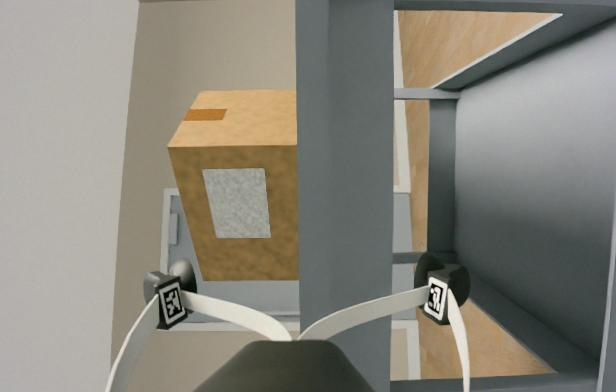

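>>> move:
  r2: {"base":{"translate_m":0.125},"joints":{"lift_m":0.683},"pace":"slow","contact_limits":{"translate_m":0.1}}
  blocking: false

>>> wait:
  seconds: 3
  cameras: ["r2_head_camera","r2_wrist_camera"]

Scene clock: 183.70 s.
move: r2 moving
r1: as last shown
r1.lidar_m: 0.88 0.90 1.16 2.39 2.51 2.03 1.96 2.09 2.41 2.31 1.16 0.91
r1.motor_effort: lift_m=+20(20) arm_m=-4(4) wheel_0=-2(3) wheel_1=+2(2) wheel_2=+0(0)
r1.servo_current: wrist_yaw_rad=52(52) wrist_pitch_rad=39(52) wrist_roll_rad=59(59) gripper_m=46(46)
r1.wrist_depth_mm: - 137 - - - - - / - 137 - - - - - / 111 138 219 - - - - / 125 140 - - - - - / 1661 - - - - - - / 1182 1182 193 1160 187 1160 1138 / 854 759 715 798 788 778 820
r2.base_odometry: x=-0.279 y=-1.223 heading=-2.317
r2.turned_by_wheels: +0.000
r2.turned_by_imu: +0.001
r2.base_tilt: forward=-0.7 right=+0.1
r2.lidar_m: 0.51 3.14 2.40 2.14 2.15 2.56 2.58 2.58 2.97 2.62 2.63 0.52
r2.base_status: translate_m moving
r2.joint_positions: lift_m=+0.683 arm_m=+0.000 wrist_yaw_rad=+0.003 wrist_pitch_rad=+0.002 wrist_roll_rad=+1.568 gripper_m=+0.130
r2.joint_status: lift_m moving
r2.measured_speeds: translate_m=+0.048 strafe_m=+0.000 rotate_rad=+0.000 lift_m=+0.000 arm_m=+0.000 wrist_yaw_rad=+0.000 wrist_pitch_rad=+0.000 wrist_roll_rad=+0.000
r2.motor_effort: lift_m=+11(16) arm_m=-4(4) wheel_0=+7(9) wheel_1=+7(7) wheel_2=-9(10)
r2.servo_current: wrist_yaw_rad=46(52) wrist_pitch_rad=39(46) wrist_roll_rad=52(52) gripper_m=52(52)
r2.contact_limits: translate_m 0.1
r2.hand_pose: x=+0.4595 y=-0.0867 z=+0.8611 quat_wxyz=(+0.708, +0.706, +0.001, +0.000) (m; r2's base frame)
r2.wrist_depth_mm: - - - 329 355 1756 - / - - - 334 334 842 - / - - 574 338 343 917 - / - - 615 343 345 946 - / - - 691 349 349 - - / - - 218 293 219 - - / - - - - - 1863 500
pictures: none

Scene clock: 185.73 s.
earlier move: r2 done
r1.base_odometry: x=+0.341 y=+1.594 heading=+2.930
r1.turned_by_wheels: +0.000
r1.turned_by_imu: +0.000
r1.base_tilt: forward=-1.5 right=+1.3
r1.lidar_m: 0.87 0.90 1.20 2.39 2.52 2.05 1.97 2.10 2.41 2.32 1.16 0.89
r1.base_status: not commanded
r1.joint_positions: lift_m=+0.127 arm_m=+0.000 wrist_yaw_rad=+3.089 wrist_pitch_rad=+0.002 wrist_roll_rad=+0.000 gripper_m=+0.056
r1.joint_status: not commanded
r1.measured_speeds: all 0
r1.motor_effort: lift_m=+20(20) arm_m=-4(4) wheel_0=-2(3) wheel_1=+1(2) wheel_2=+0(0)
r1.servo_current: wrist_yaw_rad=52(65) wrist_pitch_rad=46(52) wrist_roll_rad=59(65) gripper_m=39(46)
r1.hand_pose: x=-0.1125 y=+0.1024 z=+0.3046 quat_wxyz=(+0.026, -0.001, +0.000, +1.000) (m; r1's base frame)
r1.wrist_depth_mm: - 136 - - - - - / - 137 - - - - - / 110 138 219 - - - - / 125 140 - - - - - / 1708 - - - - - - / 1160 1205 193 1182 187 1160 1118 / 842 759 707 788 788 778 820
r2.base_odometry: x=-0.355 y=-1.305 heading=-2.317
r2.turned_by_wheels: +0.000
r2.turned_by_imu: +0.000
r2.base_tilt: forward=-0.7 right=+0.0
r2.lidar_m: 0.40 3.05 2.47 2.16 2.16 2.58 2.71 2.69 2.91 2.59 2.59 0.40
r2.base_status: done
r2.joint_positions: lift_m=+0.683 arm_m=+0.000 wrist_yaw_rad=+0.003 wrist_pitch_rad=+0.002 wrist_roll_rad=+1.568 gripper_m=+0.130
r2.joint_status: all done
r2.measured_speeds: all 0
r2.motor_effort: lift_m=+14(16) arm_m=-4(4) wheel_0=+3(9) wheel_1=+5(8) wheel_2=-5(10)
r2.servo_current: wrist_yaw_rad=46(59) wrist_pitch_rad=39(46) wrist_roll_rad=33(65) gripper_m=46(59)
r2.contact_limits: translate_m 0.1
r2.hand_pose: x=+0.4595 y=-0.0867 z=+0.8611 quat_wxyz=(+0.708, +0.706, +0.001, +0.000) (m; r2's base frame)
r2.wrist_depth_mm: - - - 163 219 1661 - / - - 574 166 223 778 - / - 484 455 168 226 - - / - - 492 229 229 - - / - - 544 172 233 - - / - - 603 174 213 - - / - - - - - 1708 477
wait: 2.03 of 3 s (r2 has come to rest)
pictures: r2_head_camera, r2_wrist_camera
Images, in order (width x height): r2_head_camera 420x560, r2_wrist_camera 616x392.

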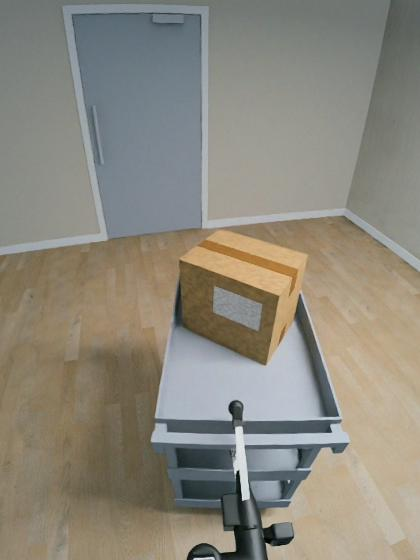

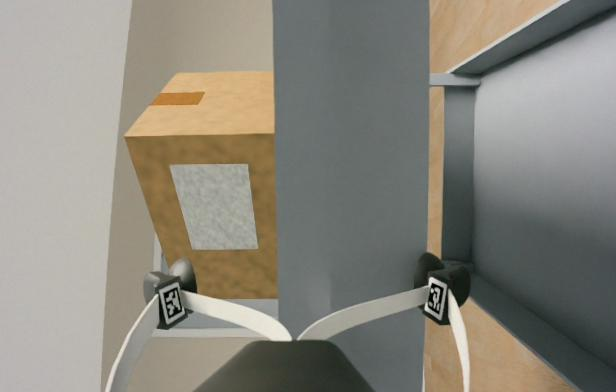

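>>> move:
  r2: {"joints":{"lift_m":0.663},"pace":"default"}
  blocking: false

>>> wait:
  seconds: 0.7

>>> move:
  r2: {"base":{"translate_m":0.03},"pace":"slow","contact_limits":{"translate_m":0.1}}
  cameras: ["r2_wrist_camera"]
  blocking: false

>>> wait:
  seconds: 0.7

>>> move:
  r2: {"joints":{"gripper_m":0.03}}
  blocking: false

>>> wait:
  seconds: 2
  cameras: ["r2_head_camera","r2_wrist_camera"]

Scene clock: 195.97 s.
move: r2 moving
r1: as last shown
r1.base_tilt: forward=-1.6 right=+1.3
r1.lidar_m: 0.87 0.93 1.21 2.38 2.51 2.05 1.96 2.11 2.42 2.30 1.13 0.92
r1.motor_effort: lift_m=+20(20) arm_m=-4(4) wheel_0=-2(2) wheel_1=+1(2) wheel_2=+0(0)
r1.servo_current: wrist_yaw_rad=46(65) wrist_pitch_rad=52(52) wrist_roll_rad=46(59) gripper_m=46(46)
r1.wrist_depth_mm: - 137 - - - - - / - 137 - - - - - / 110 138 220 - - - - / 125 139 - - - - - / 1661 - - - - - - / 1182 1205 194 1205 187 1118 1098 / 842 759 715 809 798 768 809
r2.base_odometry: x=-0.355 y=-1.305 heading=-2.317
r2.turned_by_wheels: +0.000
r2.turned_by_imu: +0.000
r2.base_tilt: forward=-0.7 right=+0.1
r2.lidar_m: 0.40 3.06 2.46 2.16 2.17 2.61 2.70 2.72 2.92 2.60 2.59 0.44
r2.base_status: not commanded
r2.joint_positions: lift_m=+0.663 arm_m=+0.000 wrist_yaw_rad=+0.003 wrist_pitch_rad=+0.002 wrist_roll_rad=+1.568 gripper_m=+0.130
r2.joint_status: lift_m moving
r2.measured_speeds: translate_m=+0.000 strafe_m=+0.000 rotate_rad=+0.000 lift_m=-0.009 arm_m=+0.000 wrist_yaw_rad=+0.000 wrist_pitch_rad=+0.000 wrist_roll_rad=+0.000
r2.motor_effort: lift_m=+11(16) arm_m=-4(4) wheel_0=+3(4) wheel_1=+5(5) wheel_2=-6(6)
r2.servo_current: wrist_yaw_rad=46(59) wrist_pitch_rad=39(46) wrist_roll_rad=46(59) gripper_m=59(59)
r2.contact_limits: translate_m 0.1
r2.hand_pose: x=+0.4595 y=-0.0867 z=+0.8411 quat_wxyz=(+0.708, +0.706, +0.001, +0.000) (m; r2's base frame)
r2.wrist_depth_mm: - - - 219 221 1661 - / - - 549 223 224 798 - / - 459 442 227 227 820 - / - 517 488 229 231 831 - / - - 530 233 233 - - / - - 194 175 195 544 - / - - - - - 1756 452
pictures: none

Scene clock: 196.27 s.
earlier move: r2 done
r1.base_odometry: x=+0.341 y=+1.594 heading=+2.930
r1.turned_by_wheels: +0.000
r1.turned_by_imu: +0.000
r1.base_tilt: forward=-1.6 right=+1.2
r1.lidar_m: 0.87 0.90 1.16 2.38 2.50 2.04 1.95 2.08 2.42 2.33 1.16 0.91
r1.base_status: not commanded
r1.joint_positions: lift_m=+0.127 arm_m=+0.000 wrist_yaw_rad=+3.089 wrist_pitch_rad=+0.002 wrist_roll_rad=+0.000 gripper_m=+0.056
r1.joint_status: not commanded
r1.measured_speeds: all 0
r1.motor_effort: lift_m=+20(20) arm_m=-4(4) wheel_0=-2(3) wheel_1=+1(2) wheel_2=+0(0)
r1.servo_current: wrist_yaw_rad=52(65) wrist_pitch_rad=39(52) wrist_roll_rad=46(59) gripper_m=46(46)
r1.hand_pose: x=-0.1125 y=+0.1024 z=+0.3046 quat_wxyz=(+0.026, -0.001, +0.000, +1.000) (m; r1's base frame)
r1.wrist_depth_mm: - 137 - - - - - / - 137 - - - - - / 110 138 219 - - - - / 125 139 - - - - - / 1708 - - - - - - / 1182 1205 193 1182 187 1138 1138 / 854 759 707 788 788 778 809
r2.base_odometry: x=-0.355 y=-1.305 heading=-2.317
r2.turned_by_wheels: +0.000
r2.turned_by_imu: +0.000
r2.base_tilt: forward=-0.7 right=+0.0
r2.lidar_m: 0.40 3.06 2.44 2.16 2.18 2.59 2.67 2.72 2.92 2.58 2.60 0.44
r2.base_status: not commanded
r2.joint_positions: lift_m=+0.663 arm_m=+0.000 wrist_yaw_rad=+0.003 wrist_pitch_rad=+0.002 wrist_roll_rad=+1.568 gripper_m=+0.130
r2.joint_status: all done
r2.measured_speeds: all 0
r2.motor_effort: lift_m=+14(16) arm_m=-4(4) wheel_0=+4(4) wheel_1=+5(5) wheel_2=-5(6)
r2.servo_current: wrist_yaw_rad=46(59) wrist_pitch_rad=39(46) wrist_roll_rad=46(59) gripper_m=46(59)
r2.contact_limits: translate_m 0.1
r2.hand_pose: x=+0.4595 y=-0.0867 z=+0.8411 quat_wxyz=(+0.708, +0.706, +0.001, +0.000) (m; r2's base frame)
r2.wrist_depth_mm: - - - 219 220 1708 - / - - 544 222 224 788 - / - 466 445 226 228 809 - / - 517 477 229 230 831 - / - - 530 232 232 - - / - - 194 175 195 549 - / - - - - - 1708 452
wait: 0.30 of 0.7 s (r2 has come to rest)
pictures: none

Scene clock: 196.77 s.
move: r2 moving
r1: as last shown
r1.base_tilt: forward=-1.6 right=+1.3
r1.lidar_m: 0.88 0.93 1.17 2.38 2.52 2.04 1.96 2.08 2.40 2.31 1.14 0.93
r1.motor_effort: lift_m=+20(20) arm_m=-4(4) wheel_0=-2(2) wheel_1=+1(2) wheel_2=+0(0)
r1.servo_current: wrist_yaw_rad=46(65) wrist_pitch_rad=39(52) wrist_roll_rad=33(59) gripper_m=33(46)
r1.wrist_depth_mm: - 137 - - - - - / - 137 - - - - - / 110 138 219 - - - - / 125 139 - - - - - / 1708 - - - - - - / 1182 1182 193 1205 187 1160 1138 / 854 750 715 820 778 778 820
r2.base_odometry: x=-0.364 y=-1.315 heading=-2.317
r2.turned_by_wheels: +0.000
r2.turned_by_imu: +0.000
r2.base_tilt: forward=-0.7 right=+0.1
r2.lidar_m: 0.37 3.05 2.43 2.16 2.19 2.61 2.72 2.74 2.93 2.58 2.61 0.43
r2.base_status: translate_m moving
r2.joint_positions: lift_m=+0.663 arm_m=+0.000 wrist_yaw_rad=+0.002 wrist_pitch_rad=+0.002 wrist_roll_rad=+1.568 gripper_m=+0.130
r2.joint_status: not commanded
r2.measured_speeds: translate_m=+0.049 strafe_m=+0.000 rotate_rad=+0.002 lift_m=+0.000 arm_m=+0.000 wrist_yaw_rad=-0.002 wrist_pitch_rad=+0.000 wrist_roll_rad=+0.000
r2.motor_effort: lift_m=+14(14) arm_m=-4(4) wheel_0=+5(8) wheel_1=+5(6) wheel_2=-9(11)
r2.servo_current: wrist_yaw_rad=46(52) wrist_pitch_rad=39(46) wrist_roll_rad=46(52) gripper_m=52(52)
r2.contact_limits: translate_m 0.1
r2.hand_pose: x=+0.4595 y=-0.0868 z=+0.8411 quat_wxyz=(+0.708, +0.706, +0.001, +0.000) (m; r2's base frame)
r2.wrist_depth_mm: - - - 211 212 1863 - / - - 508 214 213 788 - / - 452 436 217 217 809 - / - 508 462 220 220 820 - / - - 517 222 222 809 - / - - 172 165 213 559 - / - - - - - 1618 462
pictures: r2_wrist_camera
Images, in order (width x height): r2_wrist_camera 616x392.

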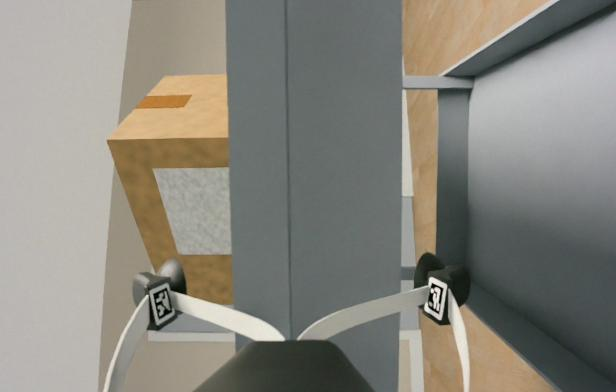

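Scene clock: 197.47 s.
earlier move: r2 moving
r1.base_odometry: x=+0.341 y=+1.594 heading=+2.930
r1.turned_by_wheels: +0.000
r1.turned_by_imu: +0.000
r1.base_tilt: forward=-1.6 right=+1.3
r1.lidar_m: 0.88 0.92 1.18 2.39 2.48 2.04 1.95 2.09 2.42 2.29 1.13 0.92
r1.base_status: not commanded
r1.joint_positions: lift_m=+0.127 arm_m=+0.000 wrist_yaw_rad=+3.089 wrist_pitch_rad=+0.002 wrist_roll_rad=+0.000 gripper_m=+0.056
r1.joint_status: not commanded
r1.measured_speeds: all 0
r1.motor_effort: lift_m=+20(20) arm_m=-4(4) wheel_0=-2(3) wheel_1=+1(2) wheel_2=+0(0)
r1.servo_current: wrist_yaw_rad=52(65) wrist_pitch_rad=46(52) wrist_roll_rad=39(65) gripper_m=39(46)
r1.hand_pose: x=-0.1125 y=+0.1024 z=+0.3046 quat_wxyz=(+0.026, -0.001, +0.000, +1.000) (m; r1's base frame)
r1.wrist_depth_mm: - 137 - - - - - / - 137 - - - - - / 110 138 220 - - - - / 125 140 - - - - - / 1661 - - - - - - / 1205 1182 194 1182 187 1160 1138 / 842 750 715 798 788 778 820
r2.base_odometry: x=-0.375 y=-1.327 heading=-2.318
r2.turned_by_wheels: +0.000
r2.turned_by_imu: +0.000
r2.base_tilt: forward=-0.7 right=+0.1
r2.lidar_m: 0.39 3.03 2.45 2.17 2.20 2.62 2.73 2.76 2.91 2.55 2.59 0.39
r2.base_status: translate_m moving
r2.joint_positions: lift_m=+0.663 arm_m=+0.000 wrist_yaw_rad=-0.001 wrist_pitch_rad=+0.002 wrist_roll_rad=+1.568 gripper_m=+0.130
r2.joint_status: not commanded
r2.measured_speeds: all 0
r2.motor_effort: lift_m=+14(14) arm_m=-4(4) wheel_0=+2(9) wheel_1=+4(7) wheel_2=-9(11)
r2.servo_current: wrist_yaw_rad=46(59) wrist_pitch_rad=39(46) wrist_roll_rad=52(59) gripper_m=52(59)
r2.contact_limits: translate_m 0.1
r2.hand_pose: x=+0.4592 y=-0.0876 z=+0.8411 quat_wxyz=(+0.708, +0.706, +0.000, -0.001) (m; r2's base frame)
r2.wrist_depth_mm: - - - 202 202 1756 - / - - 544 204 204 768 - / - 452 436 206 207 798 - / - 492 459 209 208 798 - / - - 517 211 211 768 - / - - 160 156 195 564 - / - - - - - 1808 488
wait: 0.70 s; no rest
pictures: none

Scene clock: 197.97 s.
earlier move: r2 done
move: r2 moving
r1: as last shown
r1.lidar_m: 0.88 0.92 1.20 2.40 2.52 2.05 1.94 2.09 2.39 2.30 1.14 0.91
r1.servo_current: wrist_yaw_rad=59(59) wrist_pitch_rad=46(52) wrist_roll_rad=59(59) gripper_m=46(46)
r1.wrist_depth_mm: - 137 - - - - - / - 137 - - - - - / 110 138 218 - - - - / 125 139 - - - - - / 1661 - - - - - - / 1182 1182 193 1205 187 1160 1138 / 842 759 715 788 788 778 831
r2.base_odometry: x=-0.375 y=-1.327 heading=-2.318
r2.turned_by_wheels: +0.000
r2.turned_by_imu: +0.000
r2.base_tilt: forward=-0.6 right=+0.1
r2.lidar_m: 0.37 3.03 2.46 2.17 2.17 2.60 2.72 2.76 2.91 2.59 2.58 0.38
r2.base_status: done
r2.joint_positions: lift_m=+0.663 arm_m=+0.000 wrist_yaw_rad=-0.001 wrist_pitch_rad=+0.002 wrist_roll_rad=+1.568 gripper_m=+0.117
r2.joint_status: gripper_m moving
r2.measured_speeds: all 0
r2.motor_effort: lift_m=+14(14) arm_m=-4(4) wheel_0=+2(3) wheel_1=+4(4) wheel_2=-9(10)
r2.servo_current: wrist_yaw_rad=39(59) wrist_pitch_rad=39(46) wrist_roll_rad=46(52) gripper_m=98(111)
r2.contact_limits: translate_m 0.1
r2.hand_pose: x=+0.4592 y=-0.0876 z=+0.8411 quat_wxyz=(+0.708, +0.706, +0.000, -0.001) (m; r2's base frame)
r2.wrist_depth_mm: - - - 201 201 1708 - / - - 535 204 204 759 - / - 449 436 205 206 798 - / - 492 459 208 208 809 - / - - 504 211 211 - - / - - 153 213 195 - - / - - - - - 1756 484
pictures: none

Scene clock: 199.37 s.
earlier move: r2 done
r1.base_odometry: x=+0.341 y=+1.594 heading=+2.930
r1.turned_by_wheels: +0.000
r1.turned_by_imu: +0.000
r1.base_tilt: forward=-1.6 right=+1.3
r1.lidar_m: 0.87 0.93 1.18 2.38 2.52 2.04 1.97 2.08 2.40 2.29 1.13 0.92
r1.base_status: not commanded
r1.joint_positions: lift_m=+0.127 arm_m=+0.000 wrist_yaw_rad=+3.089 wrist_pitch_rad=+0.002 wrist_roll_rad=+0.000 gripper_m=+0.056
r1.joint_status: not commanded
r1.measured_speeds: all 0
r1.motor_effort: lift_m=+20(20) arm_m=-4(4) wheel_0=-2(3) wheel_1=+1(2) wheel_2=+0(0)
r1.servo_current: wrist_yaw_rad=39(59) wrist_pitch_rad=46(52) wrist_roll_rad=52(72) gripper_m=39(46)
r1.hand_pose: x=-0.1125 y=+0.1024 z=+0.3046 quat_wxyz=(+0.026, -0.001, +0.000, +1.000) (m; r1's base frame)
r1.wrist_depth_mm: - 137 - - - - - / - 137 - - - - - / 110 138 220 - - - - / 125 139 - - - - - / 1708 - - - - - - / 1160 1205 194 1205 187 1160 1118 / 831 750 707 798 788 788 820
r2.base_odometry: x=-0.376 y=-1.327 heading=-2.317
r2.turned_by_wheels: +0.000
r2.turned_by_imu: +0.001
r2.base_tilt: forward=-0.7 right=+0.1
r2.lidar_m: 0.38 0.42 2.44 2.16 2.16 2.61 2.71 2.74 2.93 2.57 2.58 0.40
r2.base_status: done
r2.joint_positions: lift_m=+0.663 arm_m=+0.000 wrist_yaw_rad=-0.001 wrist_pitch_rad=+0.006 wrist_roll_rad=+1.568 gripper_m=+0.031
r2.joint_status: all done
r2.measured_speeds: all 0
r2.motor_effort: lift_m=+16(16) arm_m=-4(4) wheel_0=+2(3) wheel_1=+3(4) wheel_2=-3(10)
r2.servo_current: wrist_yaw_rad=52(59) wrist_pitch_rad=46(52) wrist_roll_rad=39(65) gripper_m=163(351)
r2.contact_limits: translate_m 0.1
r2.hand_pose: x=+0.4592 y=-0.0876 z=+0.8396 quat_wxyz=(+0.708, +0.706, +0.002, -0.002) (m; r2's base frame)
r2.wrist_depth_mm: - - 138 196 197 1708 - / - - 140 198 200 - - / - 430 142 201 203 - - / - 477 144 204 205 - - / - 549 146 206 208 - - / - - 148 211 186 171 - / - - - - - 1618 -
wait: 1.40 of 2 s (r2 has come to rest)
pictures: r2_head_camera, r2_wrist_camera
Images, in order (width x height): r2_head_camera 420x560, r2_wrist_camera 616x392.

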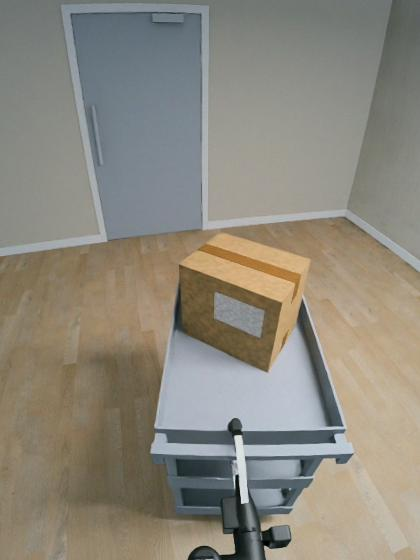

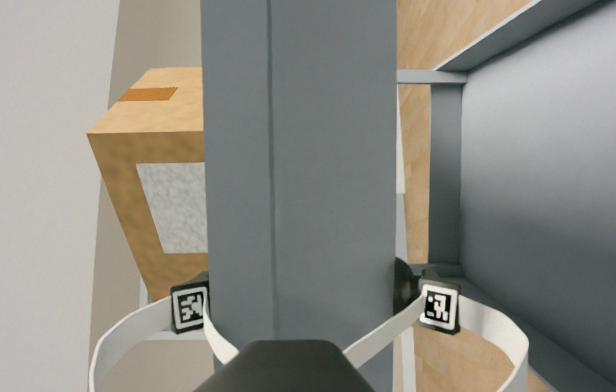

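>>> move:
  r2: {"base":{"translate_m":-0.5},"pace":"default"}
  blocking: false

>>> wait:
  seconds: 4

>>> wait:
  seconds: 0.5
  cameras: ["r2_head_camera","r2_wrist_camera"]

Scene clock: 212.13 s.
move: r2 moving
r1: as last shown
r1.lidar_m: 0.87 0.92 1.19 2.39 2.51 2.05 1.96 2.09 2.38 2.31 1.17 0.93
r1.motor_effort: lift_m=+20(20) arm_m=-4(4) wheel_0=-3(3) wheel_1=+1(1) wheel_2=+0(0)
r1.servo_current: wrist_yaw_rad=52(78) wrist_pitch_rad=46(52) wrist_roll_rad=52(72) gripper_m=46(46)
r1.wrist_depth_mm: - 137 - - - - - / - 137 - - - - - / 110 138 219 - - - - / 125 140 - - - - - / 1661 - - - - - - / 1205 1205 193 1182 187 1160 1160 / 866 759 723 809 798 778 831
r2.base_odometry: x=-0.354 y=-1.305 heading=-2.318
r2.turned_by_wheels: +0.000
r2.turned_by_imu: +0.000
r2.base_tilt: forward=-0.7 right=+0.1
r2.lidar_m: 0.41 3.04 2.43 2.16 2.17 2.58 2.68 2.71 2.91 2.58 2.59 0.44
r2.base_status: translate_m moving
r2.joint_positions: lift_m=+0.663 arm_m=+0.000 wrist_yaw_rad=-0.001 wrist_pitch_rad=+0.005 wrist_roll_rad=+1.568 gripper_m=+0.031
r2.joint_status: not commanded
r2.measured_speeds: translate_m=-0.122 strafe_m=+0.001 rotate_rad=+0.002 lift_m=+0.000 arm_m=-0.004 wrist_yaw_rad=-0.003 wrist_pitch_rad=-0.023 wrist_roll_rad=+0.000
r2.motor_effort: lift_m=+16(16) arm_m=+0(4) wheel_0=-7(10) wheel_1=-7(8) wheel_2=+11(12)
r2.servo_current: wrist_yaw_rad=46(52) wrist_pitch_rad=46(52) wrist_roll_rad=52(52) gripper_m=143(156)
r2.hand_pose: x=+0.4591 y=-0.0877 z=+0.8398 quat_wxyz=(+0.708, +0.706, +0.002, -0.002) (m; r2's base frame)
r2.wrist_depth_mm: - - 167 225 - 1576 - / - - 525 229 230 750 - / - 462 445 230 820 820 - / - 504 473 234 831 831 - / - - 530 236 237 - - / - - 182 239 185 - - / - - - - - 1537 -
pictures: none

Scene clock: 214.80 s.
earlier move: r2 done
r1.base_odometry: x=+0.341 y=+1.594 heading=+2.930
r1.turned_by_wheels: +0.000
r1.turned_by_imu: +0.000
r1.base_tilt: forward=-1.6 right=+1.2
r1.lidar_m: 0.88 0.90 1.17 2.38 2.49 2.04 1.96 2.08 2.42 2.31 1.11 0.91
r1.base_status: not commanded
r1.joint_positions: lift_m=+0.127 arm_m=+0.000 wrist_yaw_rad=+3.089 wrist_pitch_rad=+0.002 wrist_roll_rad=+0.000 gripper_m=+0.056
r1.joint_status: not commanded
r1.measured_speeds: all 0
r1.motor_effort: lift_m=+20(20) arm_m=-4(4) wheel_0=-2(3) wheel_1=+1(2) wheel_2=+0(0)
r1.servo_current: wrist_yaw_rad=39(78) wrist_pitch_rad=46(52) wrist_roll_rad=46(72) gripper_m=39(46)
r1.hand_pose: x=-0.1125 y=+0.1024 z=+0.3046 quat_wxyz=(+0.026, -0.001, +0.000, +1.000) (m; r1's base frame)
r1.wrist_depth_mm: - 137 - - - - - / - 137 - - - - - / 110 138 220 - - - - / 125 140 - - - - - / 1618 - - - - - - / 1205 1182 194 1182 187 1160 1118 / 842 759 707 809 788 778 820
r2.base_odometry: x=-0.036 y=-0.960 heading=-2.317
r2.turned_by_wheels: +0.000
r2.turned_by_imu: +0.002
r2.base_tilt: forward=-0.7 right=+0.1
r2.lidar_m: 0.41 0.43 2.34 2.04 2.04 2.50 2.26 2.25 2.69 2.69 2.70 0.45
r2.base_status: done
r2.joint_positions: lift_m=+0.663 arm_m=+0.000 wrist_yaw_rad=+0.006 wrist_pitch_rad=-0.002 wrist_roll_rad=+1.568 gripper_m=+0.030
r2.joint_status: not commanded
r2.measured_speeds: all 0
r2.motor_effort: lift_m=+16(16) arm_m=-4(4) wheel_0=+0(12) wheel_1=-2(11) wheel_2=+3(22)
r2.servo_current: wrist_yaw_rad=52(72) wrist_pitch_rad=39(52) wrist_roll_rad=52(59) gripper_m=59(156)
r2.hand_pose: x=+0.4599 y=-0.0857 z=+0.8419 quat_wxyz=(+0.708, +0.706, +0.002, +0.003) (m; r2's base frame)
r2.wrist_depth_mm: - - - 235 236 1708 1182 / - - - 236 237 1808 - / - - 564 238 240 798 - / - - 480 241 241 842 - / - - 525 211 242 831 - / - - 192 185 187 - - / - - - - - 1921 -
wait: 2.67 of 4 s (r2 has come to rest)
pictures: none

Scene clock: 215.30 s.
r1.base_odometry: x=+0.341 y=+1.594 heading=+2.930
r1.turned_by_wheels: +0.000
r1.turned_by_imu: +0.000
r1.base_tilt: forward=-1.6 right=+1.3
r1.lidar_m: 0.86 0.92 1.19 2.38 2.50 2.02 1.95 2.08 2.42 2.31 1.15 0.91
r1.base_status: not commanded
r1.joint_positions: lift_m=+0.127 arm_m=+0.000 wrist_yaw_rad=+3.089 wrist_pitch_rad=+0.002 wrist_roll_rad=+0.000 gripper_m=+0.056
r1.joint_status: not commanded
r1.measured_speeds: all 0
r1.motor_effort: lift_m=+20(20) arm_m=-4(4) wheel_0=-3(3) wheel_1=+1(2) wheel_2=+0(0)
r1.servo_current: wrist_yaw_rad=46(78) wrist_pitch_rad=46(52) wrist_roll_rad=52(72) gripper_m=46(46)
r1.hand_pose: x=-0.1125 y=+0.1024 z=+0.3046 quat_wxyz=(+0.026, -0.001, +0.000, +1.000) (m; r1's base frame)
r1.wrist_depth_mm: - 137 - - - - - / - 137 - - - - - / 110 138 219 - - - - / 125 139 - - - - - / 1661 - - - - - - / 1182 1182 194 1160 188 1160 1138 / 854 759 707 788 788 788 809
r2.base_odometry: x=-0.036 y=-0.960 heading=-2.317
r2.turned_by_wheels: +0.000
r2.turned_by_imu: +0.000
r2.base_tilt: forward=-0.7 right=+0.0
r2.lidar_m: 0.39 0.43 2.31 2.03 2.04 2.48 2.25 2.27 2.72 2.67 2.70 0.44
r2.base_status: done
r2.joint_positions: lift_m=+0.663 arm_m=+0.000 wrist_yaw_rad=+0.006 wrist_pitch_rad=-0.002 wrist_roll_rad=+1.568 gripper_m=+0.030
r2.joint_status: not commanded
r2.measured_speeds: all 0
r2.motor_effort: lift_m=+16(16) arm_m=-4(4) wheel_0=+0(12) wheel_1=-2(11) wheel_2=+3(22)
r2.servo_current: wrist_yaw_rad=39(72) wrist_pitch_rad=39(52) wrist_roll_rad=52(59) gripper_m=65(156)
r2.hand_pose: x=+0.4599 y=-0.0857 z=+0.8419 quat_wxyz=(+0.708, +0.706, +0.002, +0.003) (m; r2's base frame)
r2.wrist_depth_mm: - - - 236 236 1756 1205 / - - - 236 237 1708 - / - - 559 238 239 809 - / - - 480 239 241 842 - / - - 525 213 243 842 - / - - 191 185 186 - - / - - - - - 1863 -
wait: 0.50 s; at rest by 0.27 s
pictures: r2_head_camera, r2_wrist_camera
Images, in order (width x height): r2_head_camera 420x560, r2_wrist_camera 616x392.

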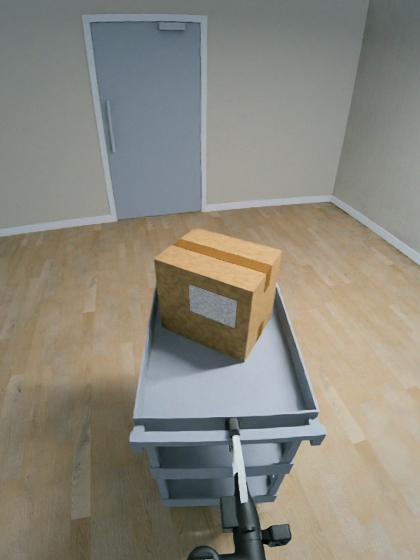

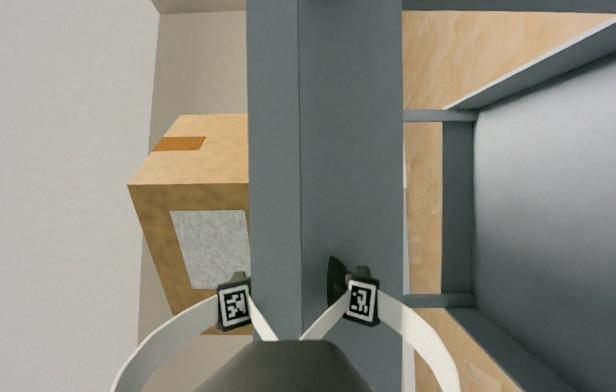

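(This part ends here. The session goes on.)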